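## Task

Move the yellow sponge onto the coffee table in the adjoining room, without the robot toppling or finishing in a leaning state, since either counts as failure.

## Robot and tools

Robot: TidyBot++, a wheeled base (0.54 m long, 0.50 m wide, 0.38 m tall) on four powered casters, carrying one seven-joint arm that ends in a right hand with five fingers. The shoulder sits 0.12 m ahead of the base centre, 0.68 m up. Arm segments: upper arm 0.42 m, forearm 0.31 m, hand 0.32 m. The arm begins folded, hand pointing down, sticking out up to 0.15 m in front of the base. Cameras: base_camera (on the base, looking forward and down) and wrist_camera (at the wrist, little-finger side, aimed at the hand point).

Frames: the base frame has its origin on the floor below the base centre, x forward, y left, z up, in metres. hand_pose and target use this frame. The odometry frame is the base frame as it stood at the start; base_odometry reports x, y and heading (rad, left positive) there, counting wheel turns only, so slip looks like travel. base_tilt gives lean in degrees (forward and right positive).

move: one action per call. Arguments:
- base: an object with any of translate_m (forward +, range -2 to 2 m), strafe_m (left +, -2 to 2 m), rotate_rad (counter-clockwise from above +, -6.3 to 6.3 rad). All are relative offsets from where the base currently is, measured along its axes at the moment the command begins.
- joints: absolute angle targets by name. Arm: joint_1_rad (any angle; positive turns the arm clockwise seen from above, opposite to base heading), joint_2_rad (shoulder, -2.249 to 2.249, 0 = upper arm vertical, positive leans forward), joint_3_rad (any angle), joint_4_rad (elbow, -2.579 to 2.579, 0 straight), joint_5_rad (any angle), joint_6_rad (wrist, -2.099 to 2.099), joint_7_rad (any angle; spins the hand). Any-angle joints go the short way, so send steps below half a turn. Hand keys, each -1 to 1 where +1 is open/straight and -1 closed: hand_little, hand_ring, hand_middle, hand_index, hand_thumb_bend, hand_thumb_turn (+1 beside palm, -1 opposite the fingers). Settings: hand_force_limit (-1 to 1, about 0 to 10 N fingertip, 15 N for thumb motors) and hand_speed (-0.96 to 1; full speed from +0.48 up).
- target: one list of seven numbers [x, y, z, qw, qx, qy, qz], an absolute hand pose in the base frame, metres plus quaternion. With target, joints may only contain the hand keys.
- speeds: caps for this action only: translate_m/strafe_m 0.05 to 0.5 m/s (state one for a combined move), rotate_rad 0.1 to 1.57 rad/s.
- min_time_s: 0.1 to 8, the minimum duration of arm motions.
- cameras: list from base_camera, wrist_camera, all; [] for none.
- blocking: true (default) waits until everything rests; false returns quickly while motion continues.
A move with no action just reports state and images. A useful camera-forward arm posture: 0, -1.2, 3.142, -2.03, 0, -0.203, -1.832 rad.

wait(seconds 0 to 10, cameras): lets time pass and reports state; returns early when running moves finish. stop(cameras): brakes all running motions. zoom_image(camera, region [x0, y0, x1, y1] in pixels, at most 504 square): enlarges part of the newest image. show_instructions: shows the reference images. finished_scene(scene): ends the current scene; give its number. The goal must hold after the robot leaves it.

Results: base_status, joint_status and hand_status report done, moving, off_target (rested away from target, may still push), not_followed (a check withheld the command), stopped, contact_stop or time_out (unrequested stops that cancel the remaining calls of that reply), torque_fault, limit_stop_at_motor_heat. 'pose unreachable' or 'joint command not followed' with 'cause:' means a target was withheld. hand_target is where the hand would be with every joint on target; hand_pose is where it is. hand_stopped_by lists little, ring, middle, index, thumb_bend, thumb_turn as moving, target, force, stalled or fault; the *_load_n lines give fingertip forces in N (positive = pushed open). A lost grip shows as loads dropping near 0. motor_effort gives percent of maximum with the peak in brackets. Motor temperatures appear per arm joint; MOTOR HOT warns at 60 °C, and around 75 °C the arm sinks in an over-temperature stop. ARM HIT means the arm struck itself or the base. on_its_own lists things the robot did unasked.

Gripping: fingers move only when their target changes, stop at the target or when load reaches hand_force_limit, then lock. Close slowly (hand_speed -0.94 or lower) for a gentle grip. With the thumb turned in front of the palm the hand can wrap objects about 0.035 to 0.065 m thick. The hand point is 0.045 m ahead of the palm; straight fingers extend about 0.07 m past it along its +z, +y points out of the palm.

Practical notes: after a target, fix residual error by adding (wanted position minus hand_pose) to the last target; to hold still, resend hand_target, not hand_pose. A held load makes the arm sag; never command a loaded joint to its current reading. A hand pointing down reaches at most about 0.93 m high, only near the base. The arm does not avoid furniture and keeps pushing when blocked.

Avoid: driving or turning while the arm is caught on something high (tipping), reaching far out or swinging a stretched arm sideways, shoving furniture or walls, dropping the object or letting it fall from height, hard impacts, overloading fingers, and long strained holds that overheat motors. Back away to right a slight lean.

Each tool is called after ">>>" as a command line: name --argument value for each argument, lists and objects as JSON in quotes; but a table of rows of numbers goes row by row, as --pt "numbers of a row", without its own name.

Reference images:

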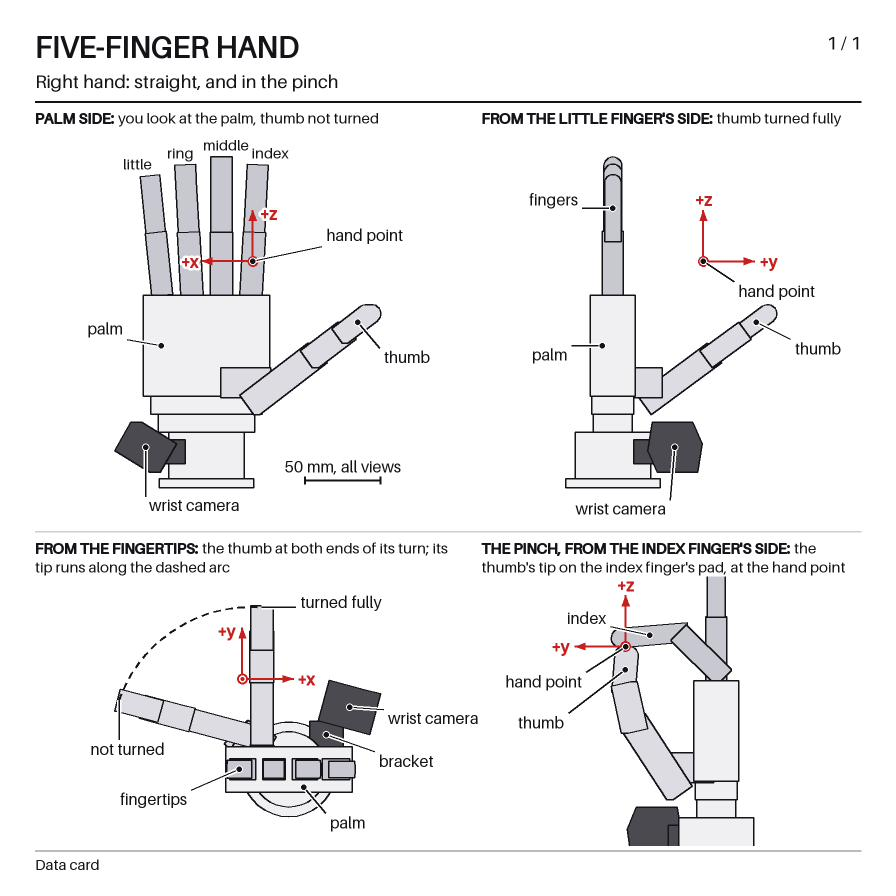

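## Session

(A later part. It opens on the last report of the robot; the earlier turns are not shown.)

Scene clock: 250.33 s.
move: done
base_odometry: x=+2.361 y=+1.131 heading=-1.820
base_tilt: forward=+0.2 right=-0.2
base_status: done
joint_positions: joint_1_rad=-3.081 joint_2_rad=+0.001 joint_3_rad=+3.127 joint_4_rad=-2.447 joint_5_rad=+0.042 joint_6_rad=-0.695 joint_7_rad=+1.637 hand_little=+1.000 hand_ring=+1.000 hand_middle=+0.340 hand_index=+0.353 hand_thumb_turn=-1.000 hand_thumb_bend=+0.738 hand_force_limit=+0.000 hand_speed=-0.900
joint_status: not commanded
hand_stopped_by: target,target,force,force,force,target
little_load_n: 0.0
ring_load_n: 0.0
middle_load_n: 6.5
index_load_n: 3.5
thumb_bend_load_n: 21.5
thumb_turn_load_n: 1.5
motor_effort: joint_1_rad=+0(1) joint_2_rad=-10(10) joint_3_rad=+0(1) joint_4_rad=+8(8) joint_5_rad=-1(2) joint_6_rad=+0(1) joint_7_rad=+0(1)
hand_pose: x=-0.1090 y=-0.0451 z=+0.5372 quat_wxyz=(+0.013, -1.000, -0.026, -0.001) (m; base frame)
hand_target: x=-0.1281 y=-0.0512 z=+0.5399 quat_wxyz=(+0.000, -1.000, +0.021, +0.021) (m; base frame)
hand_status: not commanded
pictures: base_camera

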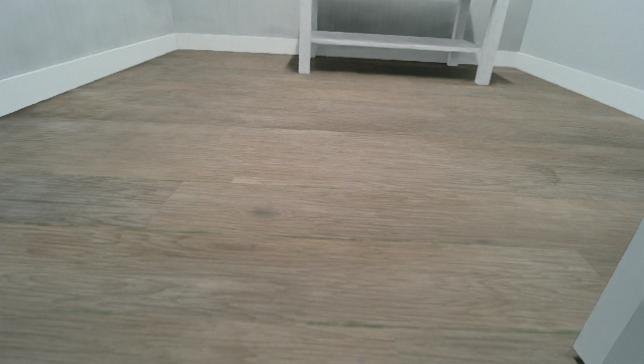

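>>> move --base '{"translate_m":0.9,"strafe_m":0.08}'

>>> move --base '{"translate_m":0.35,"strafe_m":-0.43}' --joints '{"joint_1_rad":0,"joint_2_rad":-0.2,"joint_3_rad":3.142,"joint_4_rad":-2.1,"joint_5_rad":-0.04,"joint_6_rad":-0.35,"joint_7_rad":3.06}' --min_time_s 3.5 --cameras '["all"]'

Scene clock: 265.00 s.
move: done
base_odometry: x=+2.216 y=+0.239 heading=-1.821
base_tilt: forward=+0.3 right=-0.2
base_status: done
joint_positions: joint_1_rad=-3.081 joint_2_rad=+0.000 joint_3_rad=+3.127 joint_4_rad=-2.447 joint_5_rad=+0.042 joint_6_rad=-0.695 joint_7_rad=+1.637 hand_little=+1.000 hand_ring=+1.000 hand_middle=+0.340 hand_index=+0.353 hand_thumb_turn=-1.000 hand_thumb_bend=+0.738 hand_force_limit=+0.000 hand_speed=-0.900
joint_status: not commanded
hand_stopped_by: target,target,force,force,force,target
little_load_n: 0.0
ring_load_n: 0.0
middle_load_n: 6.5
index_load_n: 3.5
thumb_bend_load_n: 21.5
thumb_turn_load_n: 1.5
motor_effort: joint_1_rad=+0(1) joint_2_rad=-9(12) joint_3_rad=+0(1) joint_4_rad=+8(9) joint_5_rad=-1(1) joint_6_rad=+0(1) joint_7_rad=+1(1)
hand_pose: x=-0.1090 y=-0.0451 z=+0.5372 quat_wxyz=(+0.013, -1.000, -0.026, -0.001) (m; base frame)
hand_target: x=-0.1281 y=-0.0512 z=+0.5399 quat_wxyz=(+0.000, -1.000, +0.021, +0.021) (m; base frame)
hand_status: not commanded
pictures: none

Scene clock: 268.90 s.
move: done
base_odometry: x=+1.713 y=+0.007 heading=-1.820
base_tilt: forward=+0.3 right=-0.2
base_status: done
joint_positions: joint_1_rad=-0.024 joint_2_rad=-0.186 joint_3_rad=+3.128 joint_4_rad=-2.128 joint_5_rad=+0.008 joint_6_rad=-0.409 joint_7_rad=+2.991 hand_little=+1.000 hand_ring=+1.000 hand_middle=+0.340 hand_index=+0.353 hand_thumb_turn=-1.000 hand_thumb_bend=+0.738 hand_force_limit=+0.000 hand_speed=-0.900
joint_status: all done
hand_stopped_by: target,target,force,force,force,target
little_load_n: 0.0
ring_load_n: 0.0
middle_load_n: 6.5
index_load_n: 3.5
thumb_bend_load_n: 21.5
thumb_turn_load_n: 1.5
motor_effort: joint_1_rad=+0(1) joint_2_rad=-11(13) joint_3_rad=+1(2) joint_4_rad=+14(15) joint_5_rad=-2(3) joint_6_rad=+6(6) joint_7_rad=+0(1)
hand_pose: x=+0.5224 y=+0.0549 z=+0.7152 quat_wxyz=(+0.294, -0.617, +0.686, -0.248) (m; base frame)
hand_target: x=+0.5479 y=+0.0434 z=+0.7470 quat_wxyz=(+0.327, -0.601, +0.673, -0.282) (m; base frame)
hand_status: not commanded
pictures: base_camera, wrist_camera
camera_calibration:
wrist_camera: T_world_to_cam=[[-0.689369, -0.190558, -0.698898, 0.871379], [-0.510149, 0.812676, 0.281614, 0.0154897], [0.514314, 0.550677, -0.657447, 0.288693], [0, 0, 0, 1]] pos_world=[0.460125, -0.005517, 0.794443]

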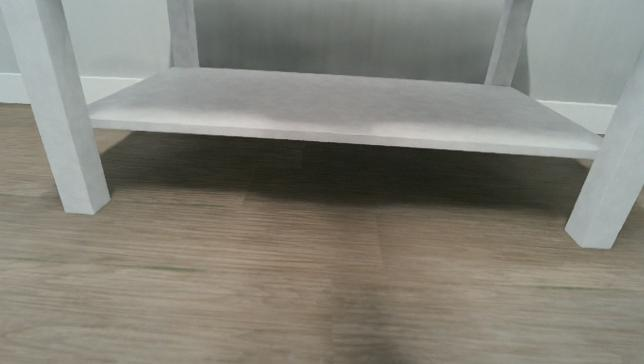

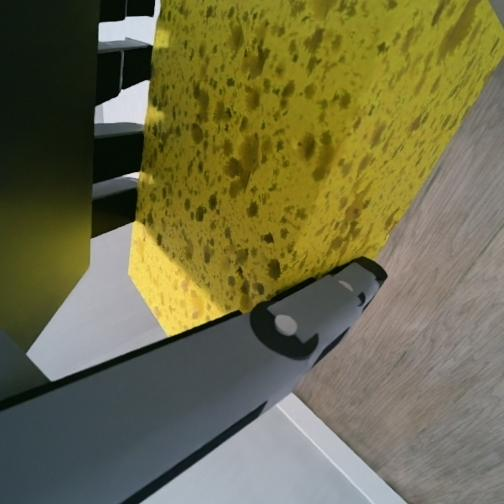

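>>> move --base '{"translate_m":0.26}' --speeds '{"translate_m":0.3}' --joints '{"joint_1_rad":0,"joint_2_rad":0.086,"joint_3_rad":3.142,"joint_4_rad":-2.131,"joint_5_rad":-0.04,"joint_6_rad":-0.023,"joint_7_rad":3.2}' --min_time_s 2

>>> move --joints '{"joint_2_rad":0.35,"joint_4_rad":-2.37,"joint_6_rad":0.51}' --min_time_s 2

>>> move --joints '{"joint_2_rad":0.5,"joint_4_rad":-2.42,"joint_6_rad":0.72}' --min_time_s 2 --cameras '["wrist_camera"]'

Scene clock: 280.63 s.
move: done
base_odometry: x=+1.648 y=-0.246 heading=-1.820
base_tilt: forward=+0.3 right=-0.2
base_status: done
joint_positions: joint_1_rad=-0.024 joint_2_rad=+0.069 joint_3_rad=+3.128 joint_4_rad=-2.128 joint_5_rad=+0.007 joint_6_rad=-0.081 joint_7_rad=+3.133 hand_little=+1.000 hand_ring=+1.000 hand_middle=+0.340 hand_index=+0.353 hand_thumb_turn=-1.000 hand_thumb_bend=+0.738 hand_force_limit=+0.000 hand_speed=-0.900
joint_status: all done
hand_stopped_by: target,target,force,force,force,target
little_load_n: 0.0
ring_load_n: 0.0
middle_load_n: 6.5
index_load_n: 3.0
thumb_bend_load_n: 21.5
thumb_turn_load_n: 1.5
motor_effort: joint_1_rad=+0(1) joint_2_rad=-17(19) joint_3_rad=+0(2) joint_4_rad=+13(15) joint_5_rad=-1(2) joint_6_rad=+6(7) joint_7_rad=+0(1)
hand_pose: x=+0.6066 y=+0.0506 z=+0.6623 quat_wxyz=(+0.302, -0.654, +0.631, -0.290) (m; base frame)
hand_target: x=+0.6211 y=+0.0312 z=+0.6643 quat_wxyz=(+0.305, -0.642, +0.631, -0.311) (m; base frame)
hand_status: not commanded
pictures: none

Scene clock: 283.27 s.
move: done
base_odometry: x=+1.648 y=-0.246 heading=-1.820
base_tilt: forward=+0.3 right=-0.2
base_status: not commanded
joint_positions: joint_1_rad=-0.024 joint_2_rad=+0.330 joint_3_rad=+3.128 joint_4_rad=-2.359 joint_5_rad=+0.007 joint_6_rad=+0.452 joint_7_rad=+3.133 hand_little=+1.000 hand_ring=+1.000 hand_middle=+0.340 hand_index=+0.353 hand_thumb_turn=-1.000 hand_thumb_bend=+0.738 hand_force_limit=+0.000 hand_speed=-0.900
joint_status: all done
hand_stopped_by: target,target,force,force,force,target
little_load_n: 0.0
ring_load_n: 0.0
middle_load_n: 7.0
index_load_n: 3.0
thumb_bend_load_n: 21.5
thumb_turn_load_n: 1.5
motor_effort: joint_1_rad=+0(1) joint_2_rad=-20(22) joint_3_rad=+0(1) joint_4_rad=+8(14) joint_5_rad=-1(2) joint_6_rad=+6(7) joint_7_rad=+0(1)
hand_pose: x=+0.6068 y=+0.0520 z=+0.5510 quat_wxyz=(+0.317, -0.647, +0.625, -0.300) (m; base frame)
hand_target: x=+0.6144 y=+0.0243 z=+0.5489 quat_wxyz=(+0.307, -0.636, +0.628, -0.327) (m; base frame)
hand_status: not commanded
pictures: none

Scene clock: 285.57 s.
move: done
base_odometry: x=+1.648 y=-0.246 heading=-1.820
base_tilt: forward=+0.3 right=-0.2
base_status: not commanded
joint_positions: joint_1_rad=-0.024 joint_2_rad=+0.476 joint_3_rad=+3.128 joint_4_rad=-2.407 joint_5_rad=+0.007 joint_6_rad=+0.661 joint_7_rad=+3.133 hand_little=+1.000 hand_ring=+1.000 hand_middle=+0.340 hand_index=+0.353 hand_thumb_turn=-1.000 hand_thumb_bend=+0.738 hand_force_limit=+0.000 hand_speed=-0.900
joint_status: all done
hand_stopped_by: target,target,force,force,force,target
little_load_n: 0.0
ring_load_n: 0.0
middle_load_n: 6.5
index_load_n: 3.0
thumb_bend_load_n: 21.5
thumb_turn_load_n: 1.5
motor_effort: joint_1_rad=+0(1) joint_2_rad=-22(23) joint_3_rad=-1(1) joint_4_rad=+5(9) joint_5_rad=-1(1) joint_6_rad=+6(8) joint_7_rad=+0(1)
hand_pose: x=+0.6100 y=+0.0528 z=+0.5092 quat_wxyz=(+0.323, -0.644, +0.623, -0.304) (m; base frame)
hand_target: x=+0.6148 y=+0.0217 z=+0.5050 quat_wxyz=(+0.307, -0.635, +0.626, -0.333) (m; base frame)
hand_status: not commanded
pictures: wrist_camera
camera_calibration:
wrist_camera: T_world_to_cam=[[-0.568146, -0.315588, -0.760009, 0.751161], [-0.614757, 0.776721, 0.137035, 0.259364], [0.547069, 0.545077, -0.635301, 0.0784635], [0, 0, 0, 1]] pos_world=[0.543289, -0.00716423, 0.585195]

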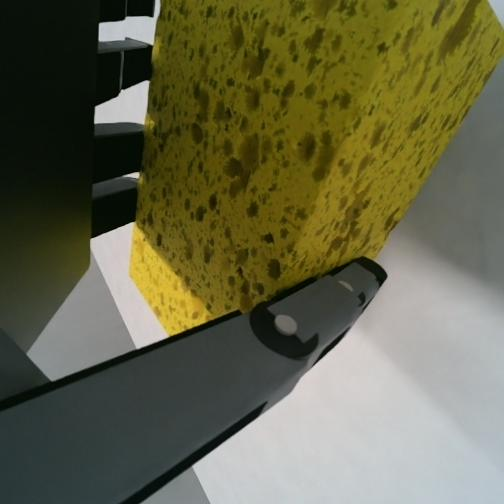

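Continue lowering in small steps.

>>> move --joints '{"joint_2_rad":0.545,"joint_4_rad":-2.432,"joint_6_rad":0.775}' --min_time_s 1.5

>>> move --joints '{"joint_2_rad":0.57,"joint_4_rad":-2.44,"joint_6_rad":0.805}' --min_time_s 1.2

>>> move --joints '{"joint_2_rad":0.595,"joint_4_rad":-2.446,"joint_6_rad":0.835}' --min_time_s 1.2 --cameras '["wrist_camera"]'

Scene clock: 295.57 s.
move: done
base_odometry: x=+1.648 y=-0.246 heading=-1.820
base_tilt: forward=+0.3 right=-0.2
base_status: not commanded
joint_positions: joint_1_rad=-0.024 joint_2_rad=+0.519 joint_3_rad=+3.128 joint_4_rad=-2.419 joint_5_rad=+0.007 joint_6_rad=+0.716 joint_7_rad=+3.133 hand_little=+1.000 hand_ring=+1.000 hand_middle=+0.340 hand_index=+0.353 hand_thumb_turn=-1.000 hand_thumb_bend=+0.738 hand_force_limit=+0.000 hand_speed=-0.900
joint_status: all done
hand_stopped_by: target,target,force,force,force,target
little_load_n: 0.0
ring_load_n: 0.0
middle_load_n: 6.5
index_load_n: 3.0
thumb_bend_load_n: 21.5
thumb_turn_load_n: 1.5
motor_effort: joint_1_rad=+0(1) joint_2_rad=-22(24) joint_3_rad=+0(1) joint_4_rad=+5(7) joint_5_rad=-1(1) joint_6_rad=+6(7) joint_7_rad=+0(1)
hand_pose: x=+0.6094 y=+0.0529 z=+0.4968 quat_wxyz=(+0.324, -0.644, +0.623, -0.304) (m; base frame)
hand_target: x=+0.6131 y=+0.0211 z=+0.4916 quat_wxyz=(+0.306, -0.635, +0.626, -0.334) (m; base frame)
hand_status: not commanded
pictures: none

Scene clock: 297.07 s.
move: done
base_odometry: x=+1.648 y=-0.246 heading=-1.820
base_tilt: forward=+0.3 right=-0.2
base_status: not commanded
joint_positions: joint_1_rad=-0.024 joint_2_rad=+0.544 joint_3_rad=+3.128 joint_4_rad=-2.427 joint_5_rad=+0.007 joint_6_rad=+0.747 joint_7_rad=+3.133 hand_little=+1.000 hand_ring=+1.000 hand_middle=+0.340 hand_index=+0.353 hand_thumb_turn=-1.000 hand_thumb_bend=+0.738 hand_force_limit=+0.000 hand_speed=-0.900
joint_status: all done
hand_stopped_by: target,target,force,force,force,target
little_load_n: 0.0
ring_load_n: 0.0
middle_load_n: 6.5
index_load_n: 3.5
thumb_bend_load_n: 21.5
thumb_turn_load_n: 2.0
motor_effort: joint_1_rad=+0(1) joint_2_rad=-22(23) joint_3_rad=-1(1) joint_4_rad=+4(6) joint_5_rad=-1(1) joint_6_rad=+7(7) joint_7_rad=+0(1)
hand_pose: x=+0.6076 y=+0.0529 z=+0.4892 quat_wxyz=(+0.323, -0.644, +0.624, -0.303) (m; base frame)
hand_target: x=+0.6110 y=+0.0208 z=+0.4838 quat_wxyz=(+0.305, -0.636, +0.626, -0.333) (m; base frame)
hand_status: not commanded
pictures: none

Scene clock: 298.57 s.
move: done
base_odometry: x=+1.648 y=-0.246 heading=-1.820
base_tilt: forward=+0.3 right=-0.2
base_status: not commanded
joint_positions: joint_1_rad=-0.024 joint_2_rad=+0.565 joint_3_rad=+3.128 joint_4_rad=-2.432 joint_5_rad=+0.007 joint_6_rad=+0.779 joint_7_rad=+3.133 hand_little=+1.000 hand_ring=+1.000 hand_middle=+0.340 hand_index=+0.353 hand_thumb_turn=-1.000 hand_thumb_bend=+0.738 hand_force_limit=+0.000 hand_speed=-0.900
joint_status: all done
hand_stopped_by: target,target,force,force,force,target
little_load_n: 0.0
ring_load_n: 0.0
middle_load_n: 6.0
index_load_n: 3.5
thumb_bend_load_n: 21.5
thumb_turn_load_n: 2.0
motor_effort: joint_1_rad=+0(1) joint_2_rad=-22(24) joint_3_rad=+0(1) joint_4_rad=+4(5) joint_5_rad=-1(1) joint_6_rad=+6(7) joint_7_rad=+0(1)
hand_pose: x=+0.6084 y=+0.0530 z=+0.4843 quat_wxyz=(+0.325, -0.643, +0.623, -0.305) (m; base frame)
hand_target: x=+0.6099 y=+0.0205 z=+0.4767 quat_wxyz=(+0.304, -0.636, +0.626, -0.333) (m; base frame)
hand_status: not commanded
pictures: wrist_camera
camera_calibration:
wrist_camera: T_world_to_cam=[[-0.565287, -0.314223, -0.762702, 0.73088], [-0.615167, 0.776578, 0.136001, 0.262301], [0.549563, 0.546069, -0.632289, 0.0603141], [0, 0, 0, 1]] pos_world=[0.54137, -0.00697337, 0.559907]

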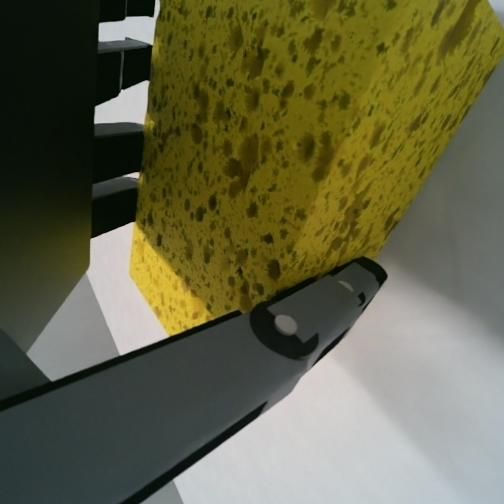

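>>> move --joints '{"joint_2_rad":0.615,"joint_4_rad":-2.45,"joint_6_rad":0.855}' --min_time_s 1.2

>>> move --joints '{"joint_2_rad":0.635,"joint_4_rad":-2.454,"joint_6_rad":0.875}' --min_time_s 1.2 --cameras '["wrist_camera"]'

Scene clock: 304.33 s.
move: done
base_odometry: x=+1.648 y=-0.246 heading=-1.820
base_tilt: forward=+0.3 right=-0.2
base_status: not commanded
joint_positions: joint_1_rad=-0.024 joint_2_rad=+0.577 joint_3_rad=+3.128 joint_4_rad=-2.434 joint_5_rad=+0.007 joint_6_rad=+0.805 joint_7_rad=+3.134 hand_little=+1.000 hand_ring=+1.000 hand_middle=+0.340 hand_index=+0.353 hand_thumb_turn=-1.000 hand_thumb_bend=+0.738 hand_force_limit=+0.000 hand_speed=-0.900
joint_status: all done
hand_stopped_by: target,target,force,force,force,target
little_load_n: 0.0
ring_load_n: 0.0
middle_load_n: 6.0
index_load_n: 3.0
thumb_bend_load_n: 22.0
thumb_turn_load_n: 1.5
motor_effort: joint_1_rad=+0(1) joint_2_rad=-21(23) joint_3_rad=+0(1) joint_4_rad=+3(5) joint_5_rad=-1(1) joint_6_rad=+5(7) joint_7_rad=+0(1)
hand_pose: x=+0.6112 y=+0.0531 z=+0.4839 quat_wxyz=(+0.329, -0.641, +0.621, -0.309) (m; base frame)
hand_target: x=+0.6083 y=+0.0203 z=+0.4703 quat_wxyz=(+0.302, -0.637, +0.626, -0.332) (m; base frame)
hand_status: not commanded
pictures: none

Scene clock: 305.83 s.
move: done
base_odometry: x=+1.648 y=-0.246 heading=-1.820
base_tilt: forward=+0.3 right=-0.2
base_status: not commanded
joint_positions: joint_1_rad=-0.024 joint_2_rad=+0.587 joint_3_rad=+3.128 joint_4_rad=-2.436 joint_5_rad=+0.007 joint_6_rad=+0.832 joint_7_rad=+3.135 hand_little=+1.000 hand_ring=+1.000 hand_middle=+0.340 hand_index=+0.353 hand_thumb_turn=-1.000 hand_thumb_bend=+0.738 hand_force_limit=+0.000 hand_speed=-0.900
joint_status: all done
hand_stopped_by: target,target,force,force,force,target
little_load_n: 0.0
ring_load_n: 0.0
middle_load_n: 5.5
index_load_n: 3.5
thumb_bend_load_n: 22.0
thumb_turn_load_n: 1.5
motor_effort: joint_1_rad=+0(1) joint_2_rad=-19(22) joint_3_rad=-1(1) joint_4_rad=+4(5) joint_5_rad=-1(1) joint_6_rad=+4(6) joint_7_rad=+0(1)
hand_pose: x=+0.6142 y=+0.0532 z=+0.4840 quat_wxyz=(+0.333, -0.639, +0.619, -0.313) (m; base frame)
hand_target: x=+0.6067 y=+0.0201 z=+0.4640 quat_wxyz=(+0.301, -0.638, +0.627, -0.331) (m; base frame)
hand_status: not commanded
pictures: wrist_camera
camera_calibration:
wrist_camera: T_world_to_cam=[[-0.544987, -0.313765, -0.777522, 0.728643], [-0.618694, 0.776357, 0.120364, 0.275536], [0.565869, 0.546645, -0.617229, 0.0394871], [0, 0, 0, 1]] pos_world=[0.545229, -0.00687705, 0.557744]

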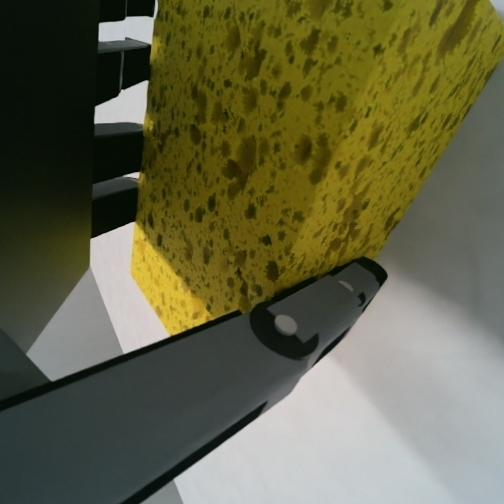

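>>> move --joints '{"joint_2_rad":0.60,"joint_4_rad":-2.447,"joint_6_rad":0.845}' --min_time_s 1

>>> move --joints '{"hand_index":0.6,"hand_middle":0.6,"hand_thumb_bend":0.95,"hand_speed":-0.6}' --cameras '["wrist_camera"]'

Scene clock: 311.67 s.
move: done
base_odometry: x=+1.648 y=-0.246 heading=-1.820
base_tilt: forward=+0.3 right=-0.2
base_status: not commanded
joint_positions: joint_1_rad=-0.024 joint_2_rad=+0.587 joint_3_rad=+3.128 joint_4_rad=-2.436 joint_5_rad=+0.007 joint_6_rad=+0.832 joint_7_rad=+3.135 hand_little=+1.000 hand_ring=+1.000 hand_middle=+0.340 hand_index=+0.353 hand_thumb_turn=-1.000 hand_thumb_bend=+0.738 hand_force_limit=+0.000 hand_speed=-0.900
joint_status: all done
hand_stopped_by: target,target,force,force,force,target
little_load_n: 0.0
ring_load_n: 0.0
middle_load_n: 5.5
index_load_n: 3.5
thumb_bend_load_n: 22.0
thumb_turn_load_n: 1.5
motor_effort: joint_1_rad=+0(1) joint_2_rad=-19(21) joint_3_rad=+0(1) joint_4_rad=+3(4) joint_5_rad=-1(1) joint_6_rad=+4(5) joint_7_rad=+0(1)
hand_pose: x=+0.6142 y=+0.0532 z=+0.4841 quat_wxyz=(+0.333, -0.639, +0.619, -0.313) (m; base frame)
hand_target: x=+0.6107 y=+0.0204 z=+0.4762 quat_wxyz=(+0.305, -0.636, +0.625, -0.334) (m; base frame)
hand_status: not commanded
pictures: none

Scene clock: 312.53 s.
move: done
base_odometry: x=+1.648 y=-0.246 heading=-1.820
base_tilt: forward=+0.3 right=-0.2
base_status: not commanded
joint_positions: joint_1_rad=-0.024 joint_2_rad=+0.589 joint_3_rad=+3.128 joint_4_rad=-2.436 joint_5_rad=+0.007 joint_6_rad=+0.832 joint_7_rad=+3.135 hand_little=+1.000 hand_ring=+1.000 hand_middle=+0.600 hand_index=+0.600 hand_thumb_turn=-1.000 hand_thumb_bend=+0.950 hand_force_limit=+0.000 hand_speed=-0.600
joint_status: all done
hand_stopped_by: target,target,target,target,target,target
little_load_n: 0.0
ring_load_n: 0.0
middle_load_n: 0.0
index_load_n: 0.0
thumb_bend_load_n: 0.0
thumb_turn_load_n: 0.0
motor_effort: joint_1_rad=+1(1) joint_2_rad=-23(24) joint_3_rad=-1(1) joint_4_rad=+3(4) joint_5_rad=-1(1) joint_6_rad=+6(7) joint_7_rad=+0(1)
hand_pose: x=+0.6139 y=+0.0531 z=+0.4834 quat_wxyz=(+0.333, -0.639, +0.619, -0.313) (m; base frame)
hand_target: x=+0.6107 y=+0.0204 z=+0.4762 quat_wxyz=(+0.305, -0.636, +0.625, -0.334) (m; base frame)
hand_status: not commanded
pictures: wrist_camera
camera_calibration:
wrist_camera: T_world_to_cam=[[-0.546033, -0.313658, -0.776831, 0.728334], [-0.618403, 0.776464, 0.121165, 0.274874], [0.565177, 0.546555, -0.617942, 0.0400603], [0, 0, 0, 1]] pos_world=[0.545037, -0.00687734, 0.557242]

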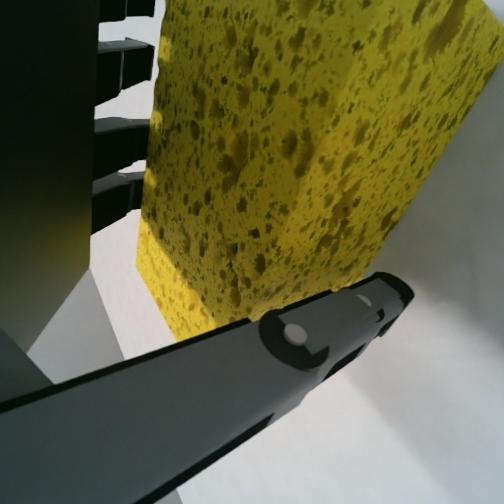

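>>> move --joints '{"hand_index":1,"hand_middle":1,"hand_thumb_bend":1,"hand_speed":-0.3}'

>>> move --joints '{"joint_2_rad":0.35,"joint_4_rad":-2.37,"joint_6_rad":0.53}' --min_time_s 2

>>> move --joints '{"joint_2_rad":0.0,"joint_4_rad":-2.131,"joint_6_rad":-0.05}' --min_time_s 1.5 --cameras '["wrist_camera"]'

Scene clock: 317.00 s.
move: done
base_odometry: x=+1.648 y=-0.246 heading=-1.820
base_tilt: forward=+0.3 right=-0.2
base_status: not commanded
joint_positions: joint_1_rad=-0.024 joint_2_rad=+0.589 joint_3_rad=+3.128 joint_4_rad=-2.436 joint_5_rad=+0.007 joint_6_rad=+0.832 joint_7_rad=+3.135 hand_little=+1.000 hand_ring=+1.000 hand_middle=+1.000 hand_index=+1.000 hand_thumb_turn=-1.000 hand_thumb_bend=+1.000 hand_force_limit=+0.000 hand_speed=-0.300
joint_status: all done
hand_stopped_by: target,target,target,target,target,target
little_load_n: 0.0
ring_load_n: 0.0
middle_load_n: 0.0
index_load_n: 0.0
thumb_bend_load_n: 0.0
thumb_turn_load_n: 0.0
motor_effort: joint_1_rad=+0(1) joint_2_rad=-23(23) joint_3_rad=-1(1) joint_4_rad=+4(4) joint_5_rad=-1(1) joint_6_rad=+6(6) joint_7_rad=+0(0)
hand_pose: x=+0.6140 y=+0.0531 z=+0.4834 quat_wxyz=(+0.333, -0.639, +0.619, -0.313) (m; base frame)
hand_target: x=+0.6107 y=+0.0204 z=+0.4762 quat_wxyz=(+0.305, -0.636, +0.625, -0.334) (m; base frame)
hand_status: not commanded
pictures: none

Scene clock: 319.57 s.
move: done
base_odometry: x=+1.648 y=-0.246 heading=-1.820
base_tilt: forward=+0.3 right=-0.2
base_status: not commanded
joint_positions: joint_1_rad=-0.024 joint_2_rad=+0.360 joint_3_rad=+3.128 joint_4_rad=-2.390 joint_5_rad=+0.007 joint_6_rad=+0.592 joint_7_rad=+3.135 hand_little=+1.000 hand_ring=+1.000 hand_middle=+1.000 hand_index=+1.000 hand_thumb_turn=-1.000 hand_thumb_bend=+1.000 hand_force_limit=+0.000 hand_speed=-0.300
joint_status: all done
hand_stopped_by: target,target,target,target,target,target
little_load_n: -0.5
ring_load_n: 0.0
middle_load_n: 0.0
index_load_n: 0.0
thumb_bend_load_n: 0.0
thumb_turn_load_n: 0.0
motor_effort: joint_1_rad=-1(1) joint_2_rad=-20(24) joint_3_rad=+0(1) joint_4_rad=+8(8) joint_5_rad=-1(1) joint_6_rad=+6(7) joint_7_rad=+0(1)
hand_pose: x=+0.6199 y=+0.0527 z=+0.5568 quat_wxyz=(+0.343, -0.634, +0.612, -0.325) (m; base frame)
hand_target: x=+0.6192 y=+0.0240 z=+0.5533 quat_wxyz=(+0.313, -0.633, +0.624, -0.334) (m; base frame)
hand_status: not commanded
pictures: none

Scene clock: 321.70 s.
move: done
base_odometry: x=+1.648 y=-0.246 heading=-1.820
base_tilt: forward=+0.3 right=-0.2
base_status: not commanded
joint_positions: joint_1_rad=-0.024 joint_2_rad=+0.004 joint_3_rad=+3.128 joint_4_rad=-2.154 joint_5_rad=+0.007 joint_6_rad=+0.013 joint_7_rad=+3.135 hand_little=+1.000 hand_ring=+1.000 hand_middle=+1.000 hand_index=+1.000 hand_thumb_turn=-1.000 hand_thumb_bend=+1.000 hand_force_limit=+0.000 hand_speed=-0.300
joint_status: all done
hand_stopped_by: target,target,target,target,target,target
little_load_n: 0.0
ring_load_n: 0.0
middle_load_n: 0.0
index_load_n: 0.0
thumb_bend_load_n: 0.0
thumb_turn_load_n: 0.0
motor_effort: joint_1_rad=+0(1) joint_2_rad=-16(22) joint_3_rad=+0(1) joint_4_rad=+14(14) joint_5_rad=-1(2) joint_6_rad=+6(8) joint_7_rad=+0(1)
hand_pose: x=+0.6186 y=+0.0511 z=+0.7031 quat_wxyz=(+0.345, -0.633, +0.609, -0.332) (m; base frame)
hand_target: x=+0.6144 y=+0.0315 z=+0.7013 quat_wxyz=(+0.324, -0.633, +0.621, -0.329) (m; base frame)
hand_status: not commanded
pictures: wrist_camera
camera_calibration:
wrist_camera: T_world_to_cam=[[-0.50749, -0.321686, -0.799357, 0.893325], [-0.622787, 0.778053, 0.082277, 0.282572], [0.595475, 0.539584, -0.595196, 0.139988], [0, 0, 0, 1]] pos_world=[0.545976, -0.00802087, 0.774157]

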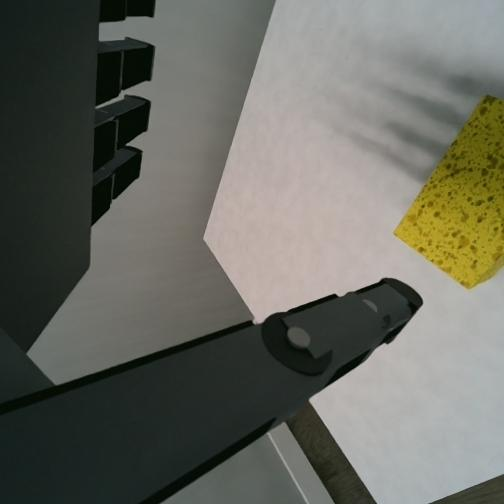

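>>> finished_scene --scene 2

The scene is finished: the task was done.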